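# Place bottles on ledges matching their cap colours

## Task

Set every bottle upright on the wall ledge whose label strip has the same colour as that bottle's cap, so that the bottle's entire base rests on that ledge.

## Robot and tools

Robot: two seven-joint arms, left_arm and right_arm, each ending in a two-finger gripper. The fingers point along the gripper's +z axis and close along its y axis. The reported hand point (end_effector_position) sits between the finger pads when shut, just under 1 cm behind the tips. Closing pushes the tips about 17 mm further out along +z, mostly while the pads are still more than 70 mm apart.

Frame: one scene frame for everything. Its origin is on the plane z = 0, below the midpoint between the arm bases, which sit 0.70 m higher. +z is up, +x is forward (the way both arms face), and left_arm is on the +y side. Camera image sides do not match the arm names. Reported positions and orientations can be off by a few centimetres, more at long reach.

Row layout (shared by execute_actions and move): 16 plain numbers, always both arms. First left_arm: x, y, z (metres, absolute target for the hand point), qw, qx, qy, qz (absolute orientation, w first), opening. Then the same eight for right_arm. Opening runs from -1 (closed) to +1 (fully open, 0.145 m); it is a command, not an offset, so a 0 really means half open. A full close needs roughly 0.5 s. To leave one arm untouched, resend the whole pose from the latest result before it began resting, plus its current opening; to keep a gripper's orientation, repeat the same quaternion in every row rather than copying the possibly drifted reported one.

execute_actions(actions, cameras): actions is a list of up to 15 rows per action; each row lasts one control step (1/30 s), and a short table repeats its final row until 15 steps pass, so one action is 0.5 s. Each row's position target must lie within 0.6 m of that gripper's current position along each of the gripper's own axes, or the action is refused for both arms; a bad first action rejects the whole call. An empty actions list just reports state and images. cameras selects images: omitted, null or ["all"] gives all, [] gives none; names are cam_high and cam_low (896x504 each).

move(target, speed, blend, opening_speed, blocking, cameras): drives each gripper in a straight line from its current Hand target to the absolute pose(s) in target: one 16-number row or a list of up to 15 rows, no 0.6 m limit. speed is in m/s, 0.002 to 1.1 (default 0.25); rotation is capped at twice that in rad/s; give one value or one per target. blend (metres, default 0) rounds corners of a list. opening_speed (0.2 or more, per second on the -1..+1 scale) ramps the fingers. Paths ignore obstacles and the other arm, lag and overshoot more when fast or when the arm is nearly straight, and end after at most 10 s. A changed opening in a later row is applied only once both arms and fingers rest there. blocking=false returns after about 0.5 s while the move continues; a new move replaces it. The result adds a move: line (done, off_target, moving, held, fault) and any limits (paced = pose clipped, held = steps withheld). An arm not named in the ending is done, within 3 mm and 2 degrees; neither done nor off_target says anything about contact.

wait(seconds 0 to 10): lets time pass with last commands held; a running move keeps going. stop(): brakes a running move, needing some distance. zoom_image(camera, region [x0, y0, x1, y1] in pixels, at most 504 by 504): closer look at the latest image. read_manual gives only licence text. finished_scene(scene): ends the scene for good; the goal must hold without the robot.

Results: Hand target is where each arm is currently being sent, often short of what was asked, so send the remainder next. The controller limits each step's orientation change to 32 degrees from the measured one, and favours position when both cannot be met. Tool commands shows current gripper commands. grip_measured is the measured opening on the command scale; to hold something, command clearly less than it (harder squeeze the lower, around 10 N per pad max). Joint torques include arm weight; entries 3 and 4 wrap at ±28 N m. Joint velocities may read within noise. Motor temperatures, MOTOR HOT (85 °C) and OVER-TEMPERATURE FAULT (100 °C, arm stops 30-60 s) lines warn of heating from carrying loads, stretched poses or pushing at unreachable targets. Action results list hand positions at some steps. Camera calibration lines give K and T_world_to_cam; each scene's cameras may be shifted slightly.

Avoid: dropping bottles or releasing them while moving, fast impacts, hard presses against anything, knocking objects off the work area, grippers or wrist cameras colliding (the clearance check does not guard gripper-to-gripper contact), and closing one gripper on the other's fingers. Loose objects may occasionally get a small push from outside. Time spent thinking lets the scene run on.

Each tool is called after ">>>" by a JSON object that holds its "name" and its "arguments".

## Session

>>> {"name": "execute_actions", "arguments": {"actions": []}}

>>> {"name": "zoom_image", "arguments": {"camera": "cam_low", "region": [320, 120, 620, 400]}}

>>> {"name": "zoom_image", "arguments": {"camera": "cam_high", "region": [420, 200, 680, 420]}}

Scene clock: 0.00 s.
left_arm: end_effector_position=(+0.2239, +0.1828, +0.6144) grip_measured=+1.00 end_effector_quat_wxyz=(-0.319, +0.395, -0.515, +0.691) | right_arm: end_effector_position=(+0.4009, -0.1655, +0.3728) grip_measured=+1.00 end_effector_quat_wxyz=(+0.260, +0.265, +0.837, +0.401)
Joint positions: left_arm=[-1.106 0.942 0.535 2.339 -0.48 -0.199 -0.367 0.145] | right_arm=[0.583 0.619 -0.841 0.925 -1.182 -0.496 -0.047 0.145]
Joint velocities: within noise
Joint torques (N m): no reading
Motor temperatures (°C): left_arm=[21 21 22 20 21 23 21] | right_arm=[20 22 22 19 20 19 21]
Hand target: left_arm +0.2239, +0.1828, +0.6144; -0.319, +0.395, -0.515, +0.691 | right_arm +0.4009, -0.1655, +0.3728; +0.260, +0.265, +0.837, +0.401
Tool commands: left_gripper/opening=+1.0 right_gripper/opening=+1.0

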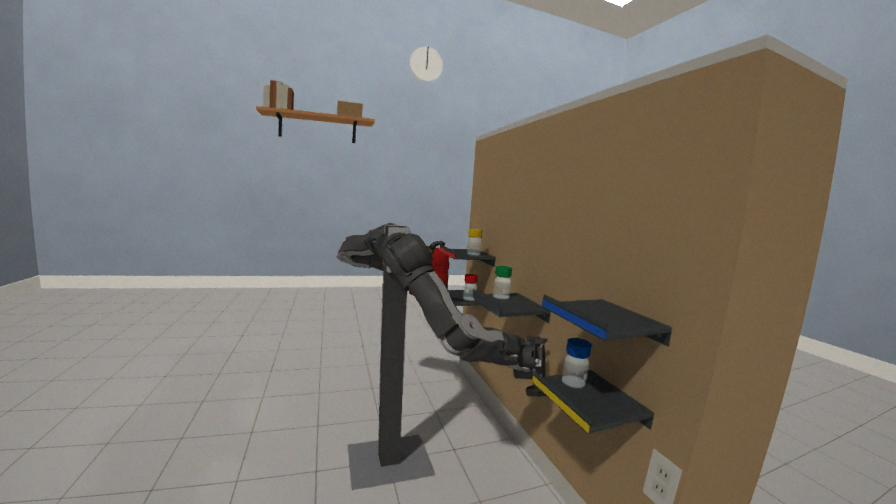

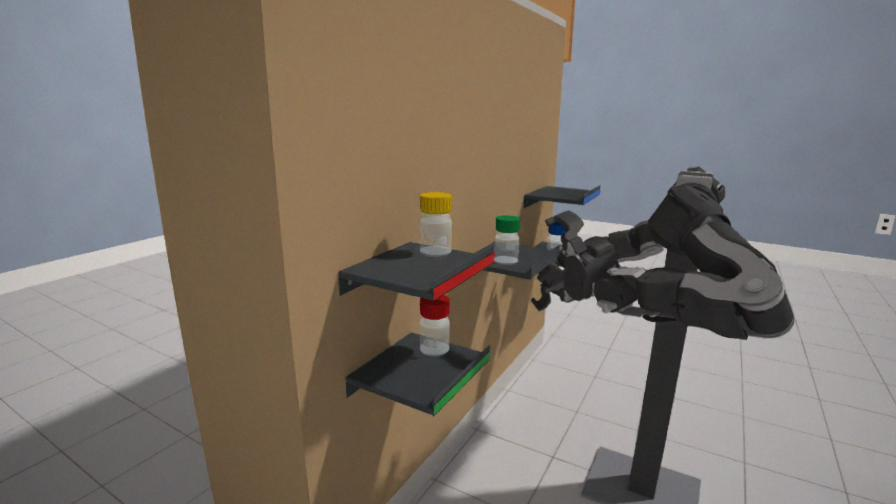

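Scaled by 1.680 from the camera's 896x504 image, which has a finer 1280x720 frame.

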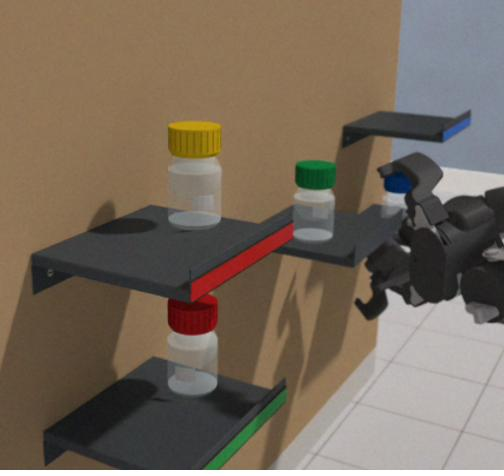

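Scaled by 1.938 from the camera's 896x504 image, which has a finer 1280x720 frame.

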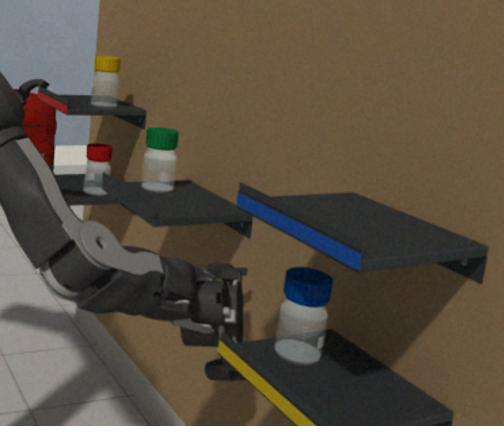

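>>> {"name": "move", "arguments": {"target": [0.28, 0.21, 0.50, 0.087, 0.7017, -0.087, 0.7017, 0.3, 0.30, -0.18, 0.42, -0.087, 0.7017, 0.087, 0.7017, 0.3], "speed": 0.5}}

Scene clock: 39.40 s.
left_arm: end_effector_position=(+0.2803, +0.2102, +0.5021) grip_measured=+0.30 end_effector_quat_wxyz=(+0.085, +0.700, -0.087, +0.703) | right_arm: end_effector_position=(+0.2997, -0.1790, +0.4197) grip_measured=+0.30 end_effector_quat_wxyz=(-0.088, +0.701, +0.089, +0.702)
Joint positions: left_arm=[-0.498 0.916 -0.154 1.924 0.715 -0.37 -0.155 0.098] | right_arm=[-0.275 0.46 -0.196 1.506 0.41 -0.418 0.091 0.098]
Joint torques (N m): left_arm=[2.41 3.68 1.14 3 0.11 -0.7 0.23] | right_arm=[1.78 2.89 2.09 4.34 0.23 -0.32 -0.08]
Hand target: left_arm +0.2800, +0.2100, +0.5001; +0.087, +0.702, -0.087, +0.702 | right_arm +0.3000, -0.1800, +0.4200; -0.087, +0.702, +0.087, +0.702
Off the commanded pose: left_arm 0.002 m, 0 deg | right_arm 0.001 m, 0 deg.
move: done

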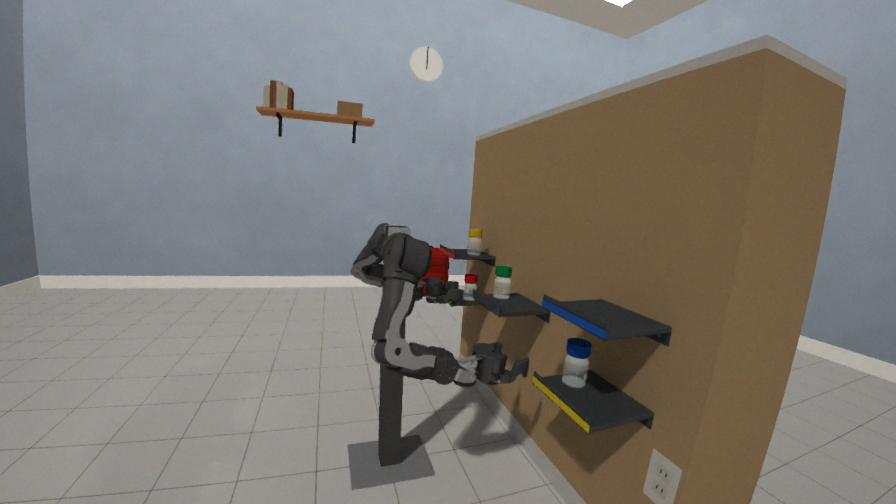

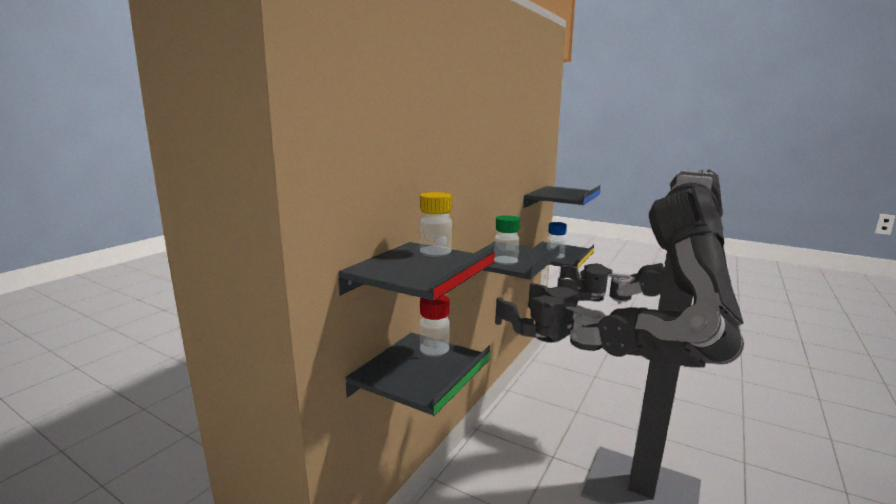

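>>> {"name": "move", "arguments": {"target": [[0.31, 0.195, 0.60, 0.130, 0.695, -0.130, 0.695, 0.3, 0.31, -0.20, 0.505, -0.087, 0.7017, 0.087, 0.7017, 0.3],[0.31, 0.20, 0.69, 0.153, 0.690, -0.153, 0.690, 0.3, 0.295, -0.35, 0.503, -0.122, 0.6965, 0.122, 0.6965, 0.3],[0.303, 0.383, 0.683, 0.153, 0.690, -0.153, 0.690, 0.3, 0.293, -0.372, 0.500, -0.087, 0.7017, 0.087, 0.7017, 0.3]], "speed": 0.2}}

>>> {"name": "zoom_image", "arguments": {"camera": "cam_low", "region": [340, 150, 600, 370]}}

>>> {"name": "zoom_image", "arguments": {"camera": "cam_high", "region": [440, 210, 660, 430]}}

Scene clock: 59.20 s.
left_arm: end_effector_position=(+0.3029, +0.3848, +0.6840) grip_measured=+0.30 end_effector_quat_wxyz=(+0.150, +0.690, -0.150, +0.692) | right_arm: end_effector_position=(+0.2933, -0.3697, +0.4995) grip_measured=+0.30 end_effector_quat_wxyz=(-0.091, +0.703, +0.091, +0.699)
Joint positions: left_arm=[-0.628 1.268 0.895 1.376 1.283 0.184 0.86 0.098] | right_arm=[-0.386 0.916 0.261 1.269 1.025 -0.336 0.679 0.098]
Joint torques (N m): left_arm=[2.86 7.98 2.39 1.88 0.55 -0.44 0.22] | right_arm=[1.49 6.53 4.72 2.04 0.52 -0.41 -0.15]
Hand target: left_arm +0.3030, +0.3830, +0.6829; +0.153, +0.690, -0.153, +0.690 | right_arm +0.2930, -0.3719, +0.5000; -0.087, +0.702, +0.087, +0.702
Off the commanded pose: left_arm 0.002 m, 1 deg | right_arm 0.002 m, 1 deg.
move: done

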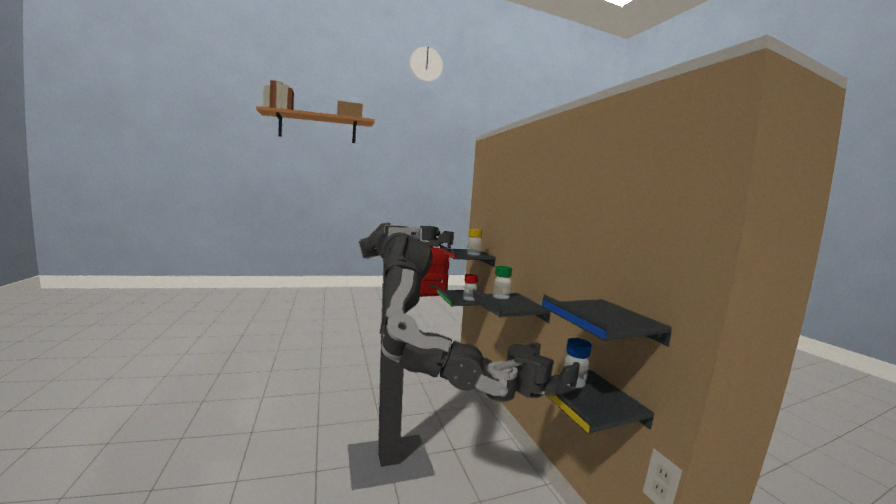

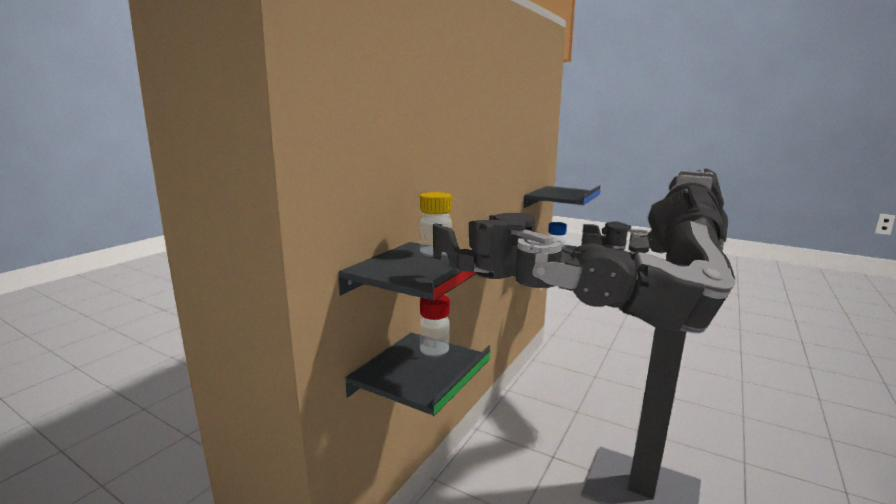

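Scaled by 1.938 from the camera's 896x504 image, which has a finer 1280x720 frame.

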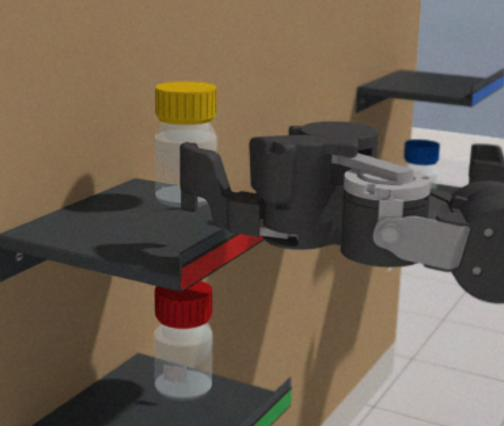

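Scaled by 2.291 from the camera's 896x504 image, which has a finer 1280x720 frame.

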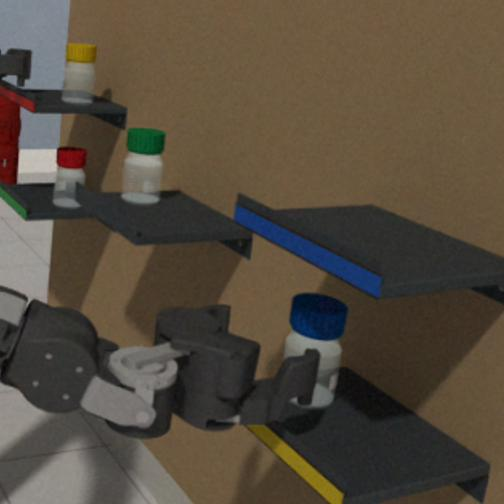

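>>> {"name": "move", "arguments": {"target": [[0.392, 0.342, 0.682, 0.153, 0.690, -0.153, 0.690, 0.3, 0.386, -0.348, 0.499, -0.087, 0.7017, 0.087, 0.7017, 0.3],[0.392, 0.342, 0.682, 0.153, 0.690, -0.153, 0.690, -0.65, 0.386, -0.348, 0.499, -0.087, 0.7017, 0.087, 0.7017, -0.65]], "speed": 0.12, "opening_speed": 1.0}}

>>> {"name": "zoom_image", "arguments": {"camera": "cam_low", "region": [340, 150, 600, 370]}}

>>> {"name": "zoom_image", "arguments": {"camera": "cam_high", "region": [440, 210, 660, 430]}}

Scene clock: 76.70 s.
left_arm: end_effector_position=(+0.3921, +0.3415, +0.6835) grip_measured=-0.23 end_effector_quat_wxyz=(+0.141, +0.696, -0.162, +0.685) | right_arm: end_effector_position=(+0.3863, -0.3482, +0.5017) grip_measured=-0.39 end_effector_quat_wxyz=(-0.087, +0.698, +0.088, +0.705)
Joint positions: left_arm=[-1.407 1.717 1.328 1.249 1.586 -0.065 0.61 0.058] | right_arm=[0.211 0.836 -0.112 1.01 0.877 -0.252 0.597 0.047]
Joint torques (N m): left_arm=[5.5 1.52 3.29 -0.06 0.45 -0.52 0.08] | right_arm=[4.02 6.82 2.35 2.54 0.4 -0.24 -0.05]
Hand target: left_arm +0.3919, +0.3419, +0.6822; +0.141, +0.697, -0.161, +0.684 | right_arm +0.3860, -0.3479, +0.4989; -0.087, +0.702, +0.087, +0.702
Off the commanded pose: left_arm 0.002 m, 2 deg | right_arm 0.003 m, 1 deg.
joint read past its limit (left arm) — joint 5 (forearm roll), upper limit.
joint sent to its limit (left arm) — joint 1 (shoulder pitch), lower limit; joint 5 (forearm roll), upper limit. The joint targets still meet the commanded pose.
move: done

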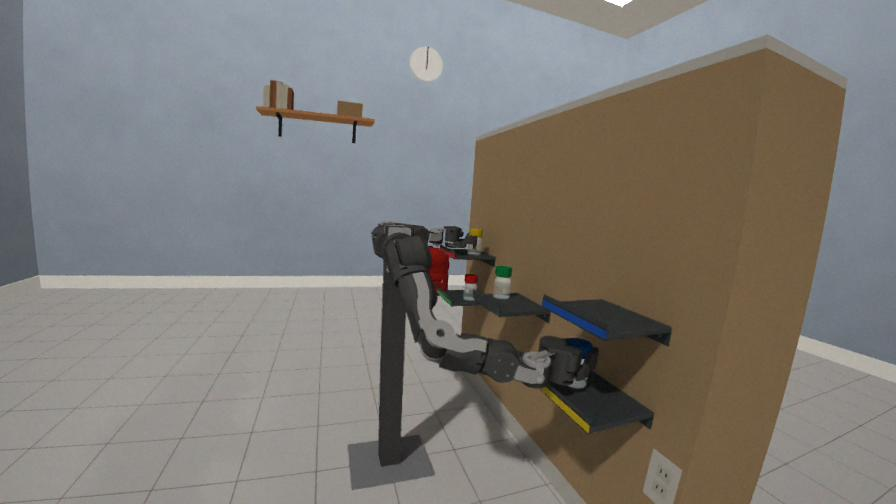

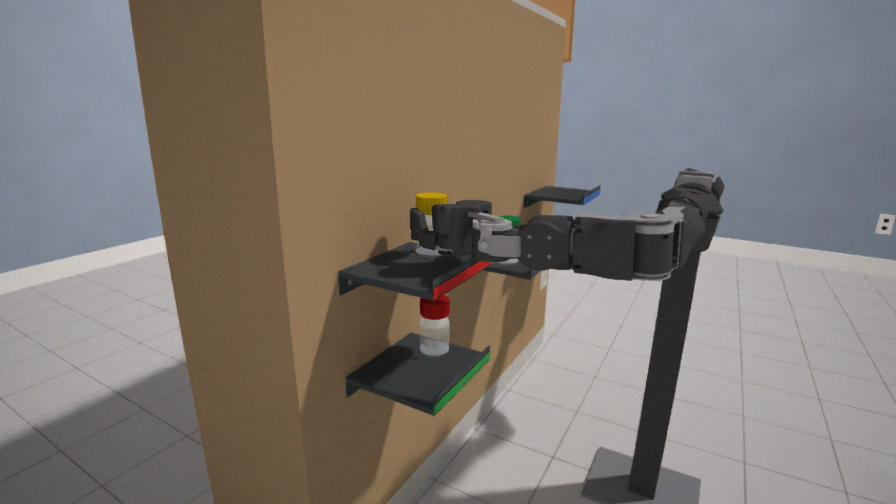

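Scaled by 1.938 from the camera's 896x504 image, which has a finer 1280x720 frame.

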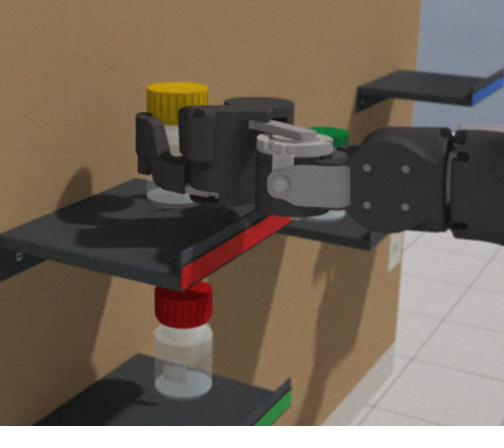

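Scaled by 2.291 from the camera's 896x504 image, which has a finer 1280x720 frame.

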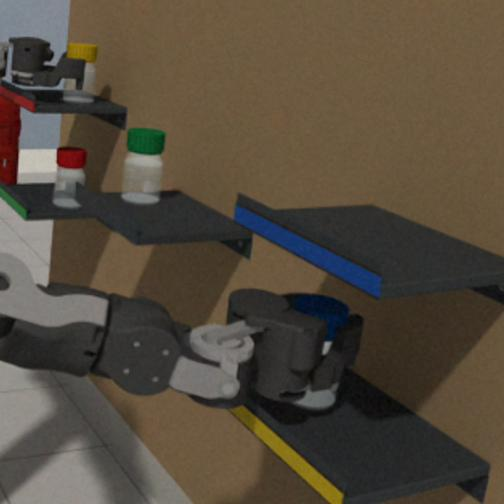

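>>> {"name": "move", "arguments": {"target": [[0.388, 0.344, 0.73, 0.153, 0.690, -0.153, 0.690, -0.65, 0.386, -0.348, 0.526, -0.087, 0.7017, 0.087, 0.7017, -0.65],[0.25, 0.41, 0.735, 0.153, 0.690, -0.153, 0.690, -0.65, 0.36, -0.20, 0.53, -0.087, 0.7017, 0.087, 0.7017, -0.65],[0.22, 0.39, 0.55, 0.153, 0.690, -0.153, 0.690, -0.65, 0.35, -0.195, 0.735, -0.109, 0.6986, 0.109, 0.6986, -0.65],[0.15, 0.27, 0.2, 0, 1, 0, 0, -0.65, 0.37, -0.28, 0.735, -0.13, 0.695, 0.13, 0.695, -0.65],[0.04, 0.18, 0.125, 0, 1, 0, 0, -0.65, 0.385, -0.375, 0.73, -0.153, 0.690, 0.153, 0.690, -0.65]], "speed": [0.1, 0.2, 0.25, 0.3, 0.2]}}

>>> {"name": "zoom_image", "arguments": {"camera": "cam_high", "region": [500, 210, 680, 390]}}

Scene clock: 109.63 s.
left_arm: end_effector_position=(+0.0399, +0.1808, +0.1252) grip_measured=-0.23 end_effector_quat_wxyz=(-0.001, +1.000, +0.000, +0.000) | right_arm: end_effector_position=(+0.3855, -0.3765, +0.7269) grip_measured=-0.42 end_effector_quat_wxyz=(-0.151, +0.696, +0.150, +0.686)
Joint positions: left_arm=[-0.167 0.259 -0.608 0.66 0.694 0.363 -0.148 0.058] | right_arm=[0.822 1.193 -0.18 1.057 0.961 0.43 0.885 0.044]
Joint torques (N m): left_arm=[0.8 1.15 -0.36 1.8 0.1 -0.1 0.19] | right_arm=[5.26 5.42 3.96 2.47 0.66 -0.42 0.17]
Hand target: left_arm +0.0400, +0.1801, +0.1250; +0.000, +1.000, +0.000, +0.000 | right_arm +0.3850, -0.3750, +0.7299; -0.153, +0.690, +0.153, +0.690
Off the commanded pose: left_arm 0.001 m, 0 deg | right_arm 0.004 m, 1 deg.
move: off_target (right_arm)

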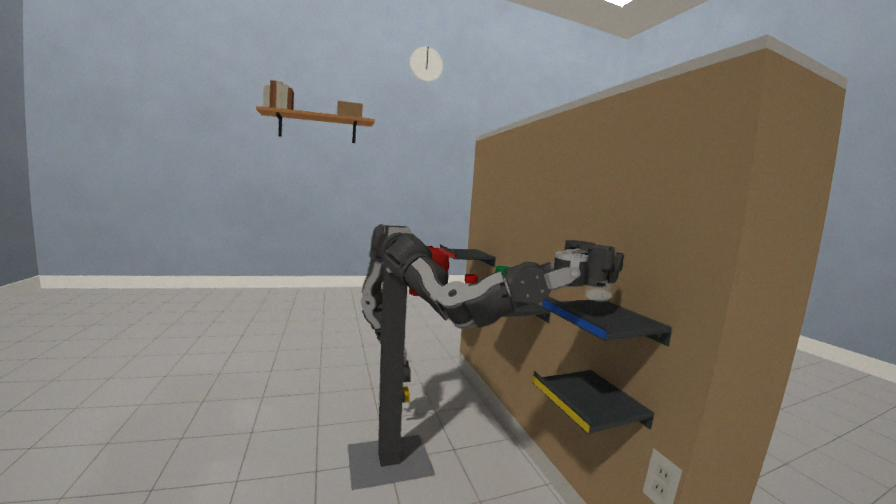

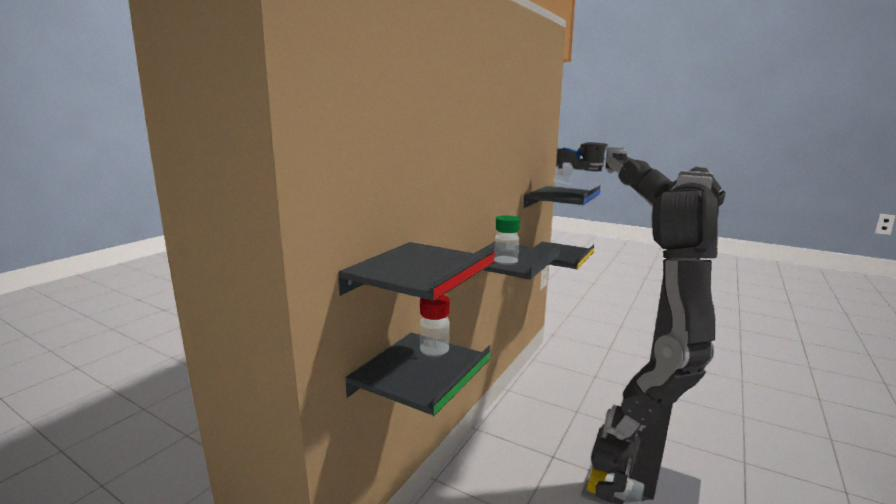

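Scaled by 2.800 from the camera's 896x504 image, which has a finer 1280x720 frame.

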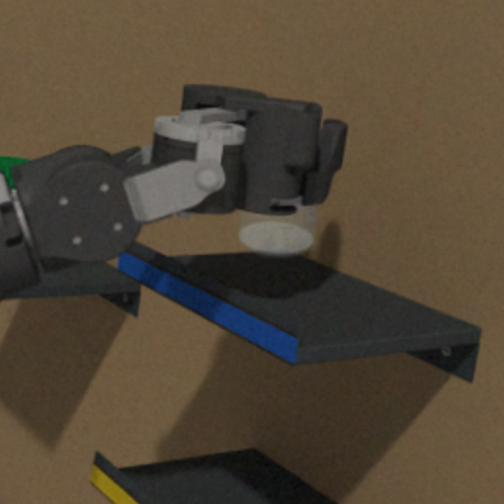

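>>> {"name": "move", "arguments": {"target": [[0.3, 0.22, 0.3, 0, 0.924, 0, 0.383, -0.65, 0.385, -0.375, 0.715, -0.153, 0.690, 0.153, 0.690, -0.65],[0.31, 0.20, 0.45, 0.087, 0.7017, -0.087, 0.7017, -0.65, 0.385, -0.375, 0.710, -0.153, 0.690, 0.153, 0.690, -0.65],[0.34, 0.195, 0.705, 0.153, 0.690, -0.153, 0.690, -0.65, 0.385, -0.375, 0.705, -0.153, 0.690, 0.153, 0.690, -0.65]], "speed": [0.3, 0.2, 0.2]}}

>>> {"name": "zoom_image", "arguments": {"camera": "cam_high", "region": [500, 210, 680, 390]}}

Scene clock: 134.33 s.
left_arm: end_effector_position=(+0.3393, +0.1941, +0.7040) grip_measured=-0.23 end_effector_quat_wxyz=(+0.152, +0.692, -0.157, +0.688) | right_arm: end_effector_position=(+0.3852, -0.3757, +0.7019) grip_measured=-0.42 end_effector_quat_wxyz=(-0.152, +0.696, +0.153, +0.685)
Joint positions: left_arm=[0.224 1.214 0.035 2.077 1.375 0.406 -0.058 0.058] | right_arm=[0.689 1.177 -0.115 1.068 0.968 0.357 0.885 0.044]
Joint torques (N m): left_arm=[5.13 4.18 2.92 0.91 0.12 -0.82 -0.04] | right_arm=[4.44 6.18 4.83 2.77 0.77 -0.43 -0.05]
Hand target: left_arm +0.3400, +0.1950, +0.7051; +0.153, +0.690, -0.153, +0.690 | right_arm +0.3850, -0.3750, +0.7049; -0.153, +0.690, +0.153, +0.690
Off the commanded pose: left_arm 0.001 m, 1 deg | right_arm 0.003 m, 1 deg.
move: done

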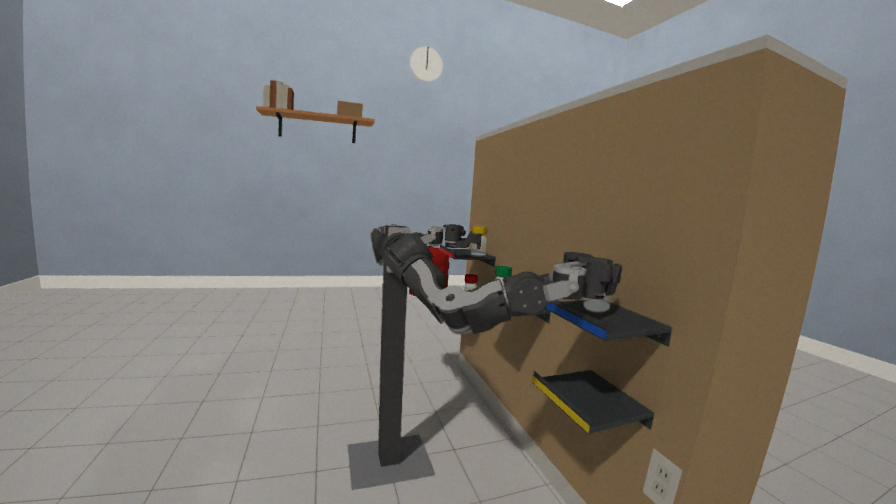

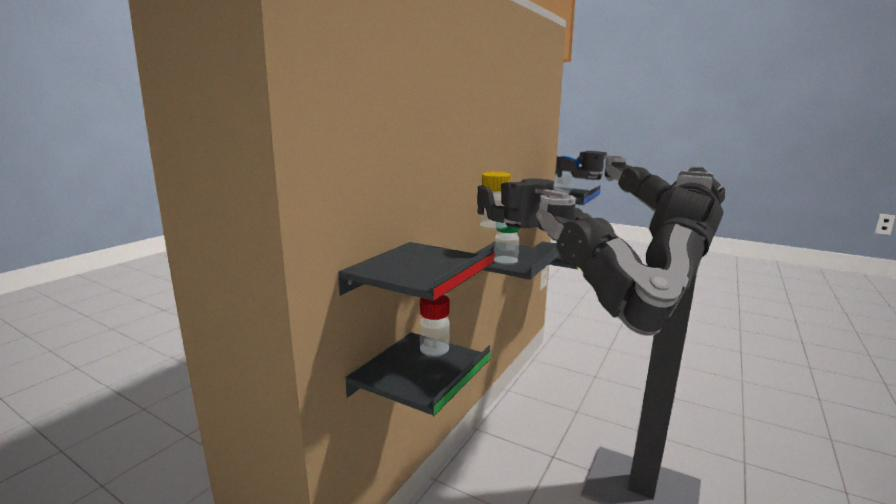

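Scaled by 2.800 from the camera's 896x504 image, which has a finer 1280x720 frame.

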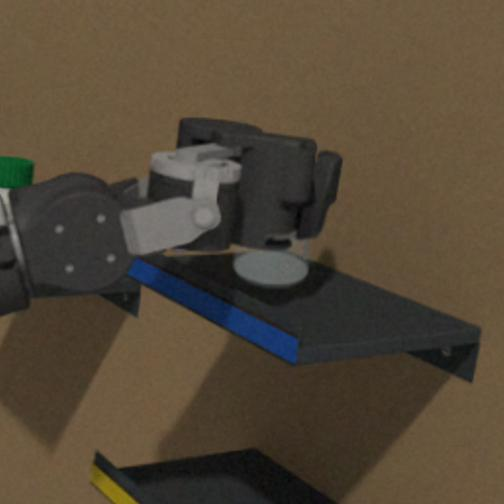

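>>> {"name": "move", "arguments": {"target": [[0.36, 0.10, 0.715, 0.109, 0.6986, -0.109, 0.6986, -0.65, 0.385, -0.375, 0.700, -0.153, 0.690, 0.153, 0.690, -0.65],[0.390, -0.043, 0.715, 0.037, 0.7061, -0.037, 0.7061, -0.65, 0.385, -0.375, 0.698, -0.153, 0.690, 0.153, 0.690, -0.65]], "speed": 0.15}}

>>> {"name": "zoom_image", "arguments": {"camera": "cam_high", "region": [440, 180, 680, 390]}}

>>> {"name": "zoom_image", "arguments": {"camera": "cam_low", "region": [440, 150, 640, 290]}}

Scene clock: 150.03 s.
left_arm: end_effector_position=(+0.3893, -0.0448, +0.7133) grip_measured=-0.23 end_effector_quat_wxyz=(+0.039, +0.709, -0.042, +0.703) | right_arm: end_effector_position=(+0.3848, -0.3745, +0.6984) grip_measured=-0.42 end_effector_quat_wxyz=(-0.155, +0.690, +0.154, +0.690)
Joint positions: left_arm=[1.014 -0.069 -0.889 1.686 0.953 0.675 -1.218 0.058] | right_arm=[0.661 1.177 -0.113 1.07 0.993 0.324 0.882 0.044]
Joint torques (N m): left_arm=[9.27 -1.73 2.1 2.56 -0.49 -0.48 -0.02] | right_arm=[4 6.9 3.66 2.56 0.55 -0.28 -0.17]
Hand target: left_arm +0.3899, -0.0431, +0.7150; +0.037, +0.706, -0.037, +0.706 | right_arm +0.3850, -0.3750, +0.6980; -0.153, +0.690, +0.153, +0.690
Off the commanded pose: left_arm 0.003 m, 1 deg | right_arm 0.001 m, 0 deg.
move: done

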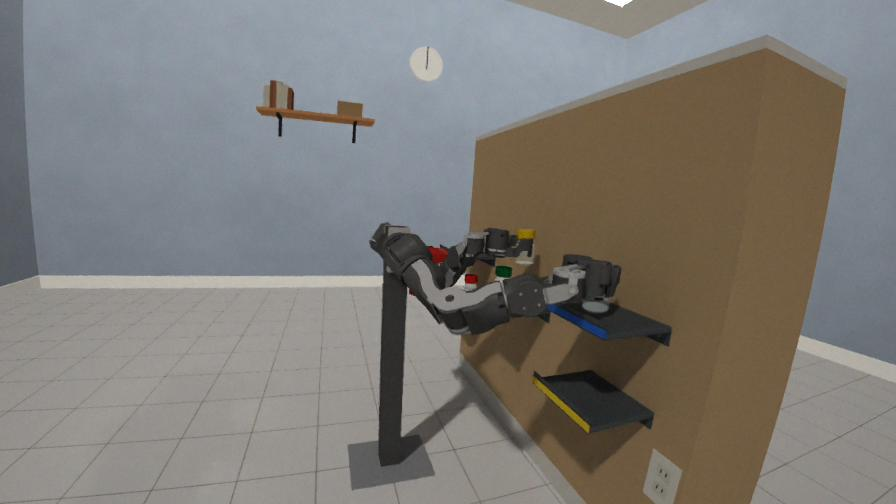

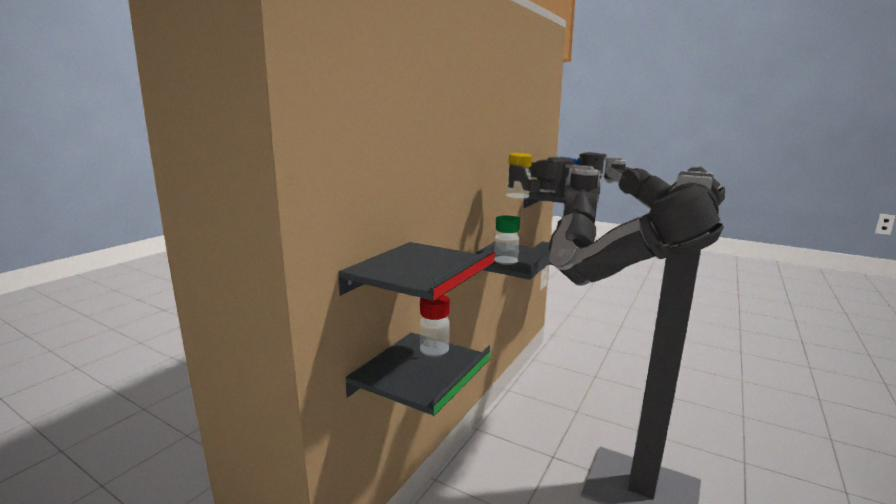

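Scaled by 2.100 from the camera's 896x504 image, which has a finer 1280x720 frame.

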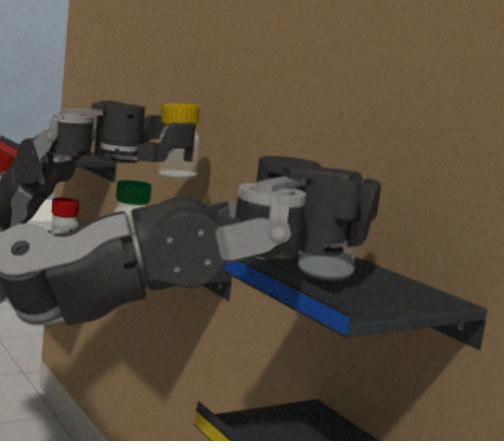

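Scaled by 2.520 from the camera's 896x504 image, which has a finer 1280x720 frame.

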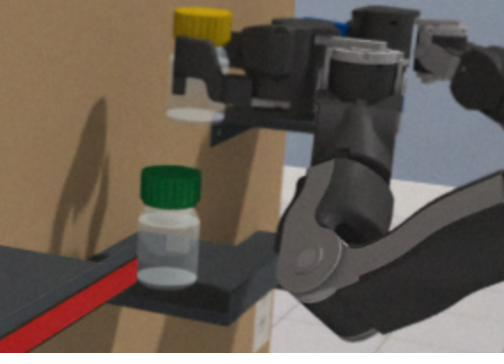

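>>> {"name": "move", "arguments": {"target": [[0.390, -0.043, 0.65, 0.037, 0.7061, -0.037, 0.7061, -0.65, 0.385, -0.375, 0.699, -0.153, 0.690, 0.153, 0.690, 0.2],[0.390, -0.043, 0.60, 0.037, 0.7061, -0.037, 0.7061, -0.65, 0.385, -0.375, 0.699, -0.153, 0.690, 0.153, 0.690, 0.2]], "speed": 0.12, "opening_speed": 1.0, "cameras": []}}

>>> {"name": "move", "arguments": {"target": [[0.390, -0.043, 0.587, 0.037, 0.7061, -0.037, 0.7061, -0.65, 0.295, -0.417, 0.703, -0.153, 0.690, 0.153, 0.690, 0.2]], "speed": 0.1}}

>>> {"name": "zoom_image", "arguments": {"camera": "cam_high", "region": [460, 210, 580, 330]}}

>>> {"name": "zoom_image", "arguments": {"camera": "cam_low", "region": [440, 180, 600, 300]}}

Scene clock: 204.93 s.
left_arm: end_effector_position=(+0.3899, -0.0422, +0.5977) grip_measured=-0.23 end_effector_quat_wxyz=(+0.036, +0.710, -0.036, +0.702) | right_arm: end_effector_position=(+0.3848, -0.3745, +0.6984) grip_measured=+0.20 end_effector_quat_wxyz=(-0.155, +0.690, +0.154, +0.690)
Joint positions: left_arm=[0.795 0.076 -1.141 1.59 0.78 0.271 -1.126 0.058] | right_arm=[0.661 1.177 -0.113 1.07 0.993 0.324 0.881 0.09]
Joint torques (N m): left_arm=[9.14 -2.04 1.59 3.71 -0.57 -0.53 0.2] | right_arm=[4.92 7.21 3.44 2.5 0.53 -0.16 -0.14]
Motor temperatures (°C): left_arm=[27 22 24 21 22 24 21] | right_arm=[22 25 24 20 20 20 21]
Hand target: left_arm +0.3900, -0.0429, +0.5999; +0.037, +0.706, -0.037, +0.706 | right_arm +0.3850, -0.3750, +0.6990; -0.153, +0.690, +0.153, +0.690
Off the commanded pose: left_arm 0.002 m, 1 deg | right_arm 0.001 m, 0 deg.
move: done
No camera images: "cameras" was empty.

Scene clock: 206.30 s.
left_arm: end_effector_position=(+0.3897, -0.0433, +0.5883) grip_measured=-0.23 end_effector_quat_wxyz=(+0.038, +0.707, -0.036, +0.705) | right_arm: end_effector_position=(+0.2956, -0.4179, +0.7027) grip_measured=+0.20 end_effector_quat_wxyz=(-0.151, +0.690, +0.152, +0.691)
Joint positions: left_arm=[0.794 0.087 -1.18 1.565 0.777 0.212 -1.125 0.058] | right_arm=[-0.197 1.251 0.766 1.167 1.032 0.348 1.088 0.09]
Joint torques (N m): left_arm=[7.85 -1.6 1.54 3.14 -0.51 -0.53 0.18] | right_arm=[1.91 9.59 4.1 2.33 0.6 -0.02 0.16]
Hand target: left_arm +0.3900, -0.0430, +0.5870; +0.037, +0.706, -0.037, +0.706 | right_arm +0.2950, -0.4170, +0.7029; -0.153, +0.690, +0.153, +0.690
Off the commanded pose: left_arm 0.001 m, 0 deg | right_arm 0.001 m, 0 deg.
move: done

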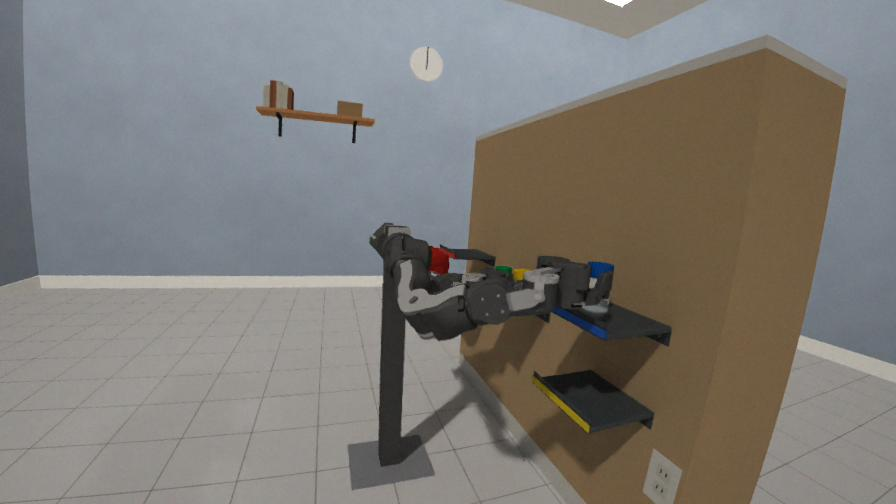

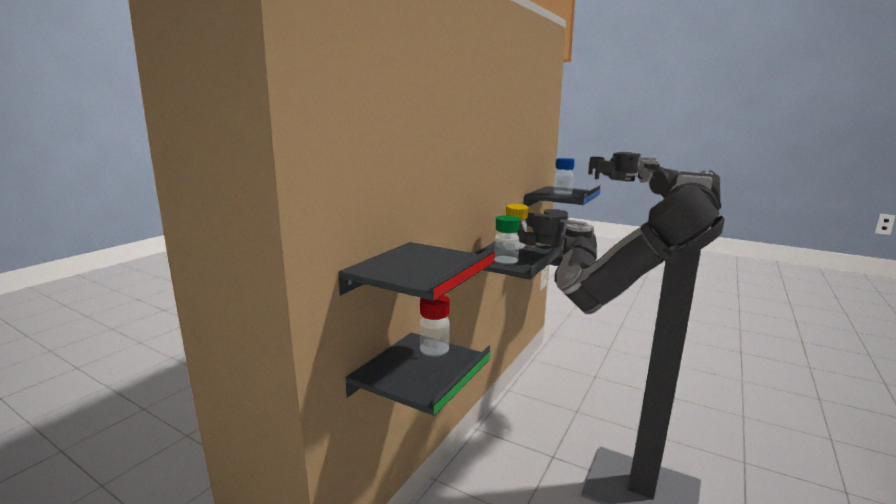

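Scaled by 4.200 from the camera's 896x504 image, which has a finer 1280x720 frame.

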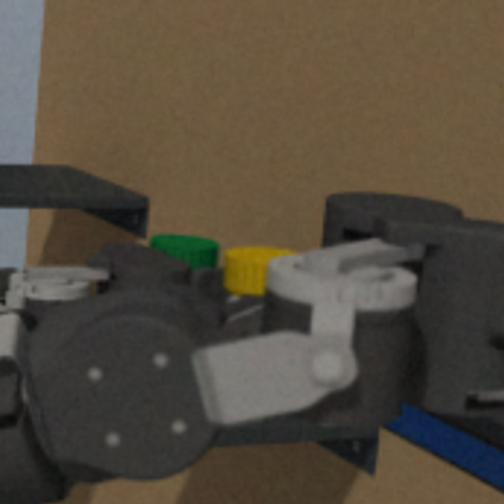

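Scaled by 3.150 from the camera's 896x504 image, which has a finer 1280x720 frame.

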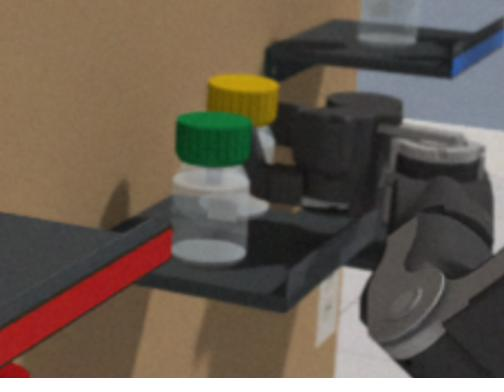

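>>> {"name": "move", "arguments": {"target": [[0.391, -0.043, 0.582, 0.038, 0.7246, -0.036, 0.6876, -0.65, 0.245, -0.43, 0.68, -0.153, 0.690, 0.153, 0.690, 0.1]], "speed": 0.1}}

>>> {"name": "zoom_image", "arguments": {"camera": "cam_low", "region": [440, 180, 600, 300]}}

Scene clock: 218.20 s.
left_arm: end_effector_position=(+0.3897, -0.0443, +0.5795) grip_measured=-0.23 end_effector_quat_wxyz=(+0.040, +0.727, -0.039, +0.684) | right_arm: end_effector_position=(+0.2456, -0.4305, +0.6791) grip_measured=+0.10 end_effector_quat_wxyz=(-0.154, +0.692, +0.150, +0.690)
Joint positions: left_arm=[0.794 0.087 -1.176 1.565 0.831 0.237 -1.126 0.058] | right_arm=[-0.444 1.108 1.079 1.204 0.937 0.344 1.25 0.083]
Joint torques (N m): left_arm=[9.3 -2.25 2.61 3.51 -0.51 -0.38 -0.01] | right_arm=[1.2 9.09 3.95 2.39 0.61 -0.14 0.18]
Hand target: left_arm +0.3910, -0.0430, +0.5820; +0.038, +0.724, -0.036, +0.687 | right_arm +0.2450, -0.4300, +0.6800; -0.153, +0.690, +0.153, +0.690
Off the commanded pose: left_arm 0.003 m, 1 deg | right_arm 0.001 m, 0 deg.
move: done

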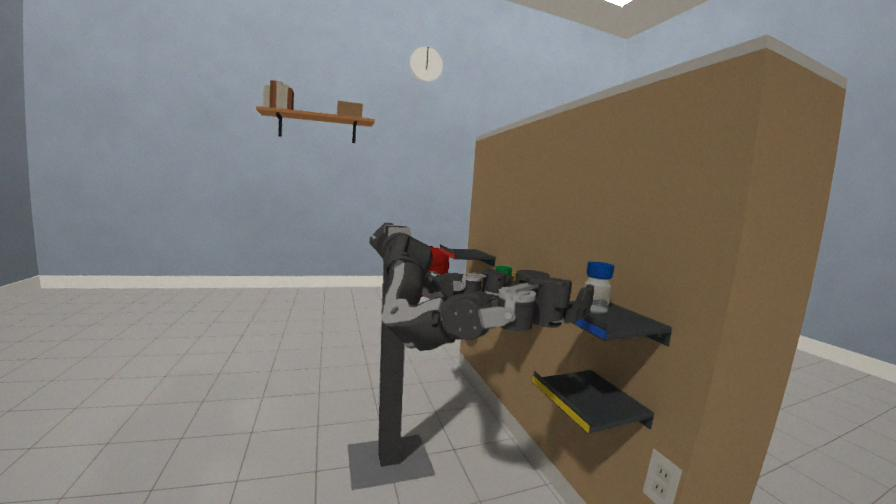

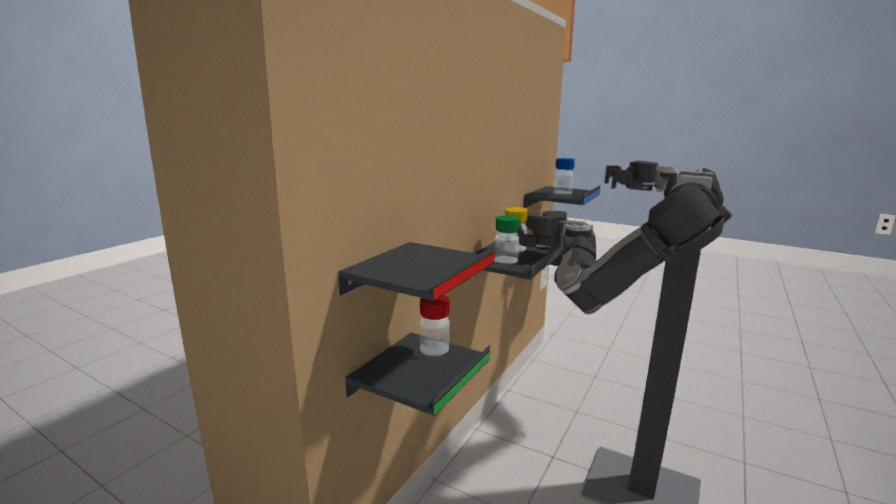

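Scaled by 3.150 from the camera's 896x504 image, which has a finer 1280x720 frame.

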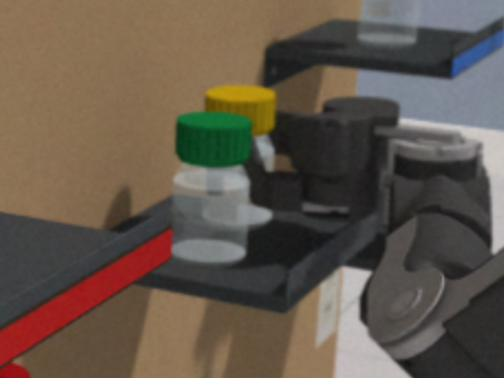

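>>> {"name": "move", "arguments": {"target": [[0.391, -0.043, 0.5785, 0.038, 0.7246, -0.036, 0.6876, -0.65, 0.235, -0.42, 0.58, -0.153, 0.690, 0.153, 0.690, 0.1]], "speed": 0.1, "cameras": []}}

>>> {"name": "move", "arguments": {"target": [[0.391, -0.043, 0.575, 0.038, 0.7246, -0.036, 0.6876, -0.65, 0.235, -0.40, 0.50, -0.153, 0.690, 0.153, 0.690, 0.1]], "speed": 0.1, "cameras": ["cam_low"]}}

>>> {"name": "zoom_image", "arguments": {"camera": "cam_low", "region": [440, 180, 600, 300]}}

Scene clock: 228.83 s.
left_arm: end_effector_position=(+0.3907, -0.0433, +0.5792) grip_measured=-0.23 end_effector_quat_wxyz=(+0.040, +0.726, -0.036, +0.686) | right_arm: end_effector_position=(+0.2350, -0.4210, +0.5806) grip_measured=+0.10 end_effector_quat_wxyz=(-0.152, +0.690, +0.150, +0.691)
Joint positions: left_arm=[0.794 0.087 -1.176 1.559 0.828 0.229 -1.127 0.058] | right_arm=[-0.416 0.903 0.878 1.152 0.881 0.041 1.285 0.083]
Joint torques (N m): left_arm=[8.06 -1.96 1.54 3.04 -0.56 -0.53 0.1] | right_arm=[0.99 8.61 2.61 2.67 0.64 -0.13 0.17]
Hand target: left_arm +0.3910, -0.0429, +0.5785; +0.038, +0.724, -0.036, +0.687 | right_arm +0.2350, -0.4200, +0.5800; -0.153, +0.690, +0.153, +0.690
Off the commanded pose: left_arm 0.001 m, 0 deg | right_arm 0.001 m, 0 deg.
move: done
No camera images: "cameras" was empty.

Scene clock: 230.00 s.
left_arm: end_effector_position=(+0.3911, -0.0432, +0.5790) grip_measured=-0.23 end_effector_quat_wxyz=(+0.039, +0.722, -0.034, +0.690) | right_arm: end_effector_position=(+0.2352, -0.4011, +0.5005) grip_measured=+0.10 end_effector_quat_wxyz=(-0.152, +0.691, +0.150, +0.691)
Joint positions: left_arm=[0.794 0.087 -1.182 1.552 0.818 0.214 -1.127 0.058] | right_arm=[-0.306 0.768 0.683 1.009 0.806 -0.209 1.311 0.083]
Joint torques (N m): left_arm=[7 -1.62 1.39 2.77 -0.38 -0.46 0.18] | right_arm=[1.23 8.22 2.09 2.73 0.64 -0.12 0.16]
Hand target: left_arm +0.3910, -0.0429, +0.5750; +0.038, +0.724, -0.036, +0.687 | right_arm +0.2350, -0.4001, +0.5000; -0.153, +0.690, +0.153, +0.690
Off the commanded pose: left_arm 0.004 m, 0 deg | right_arm 0.001 m, 0 deg.
move: off_target (left_arm)
Images, in order (width x height): cam_low 896x504.

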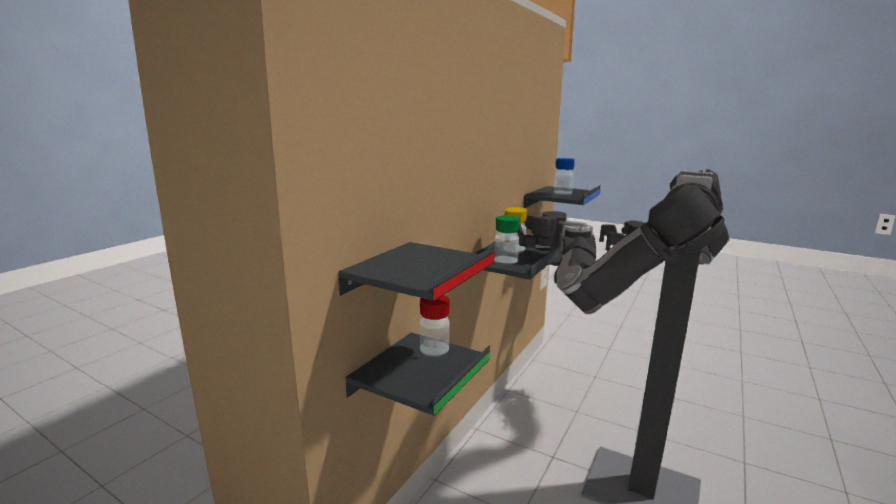

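Scaled by 3.150 from the camera's 896x504 image, which has a finer 1280x720 frame.

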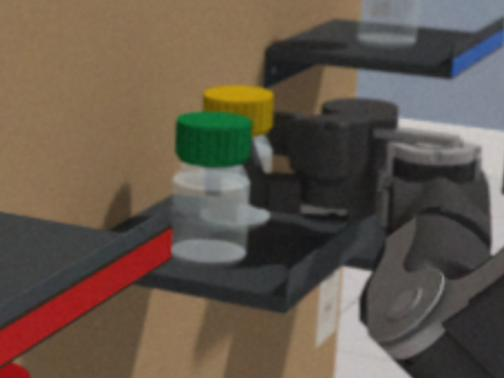

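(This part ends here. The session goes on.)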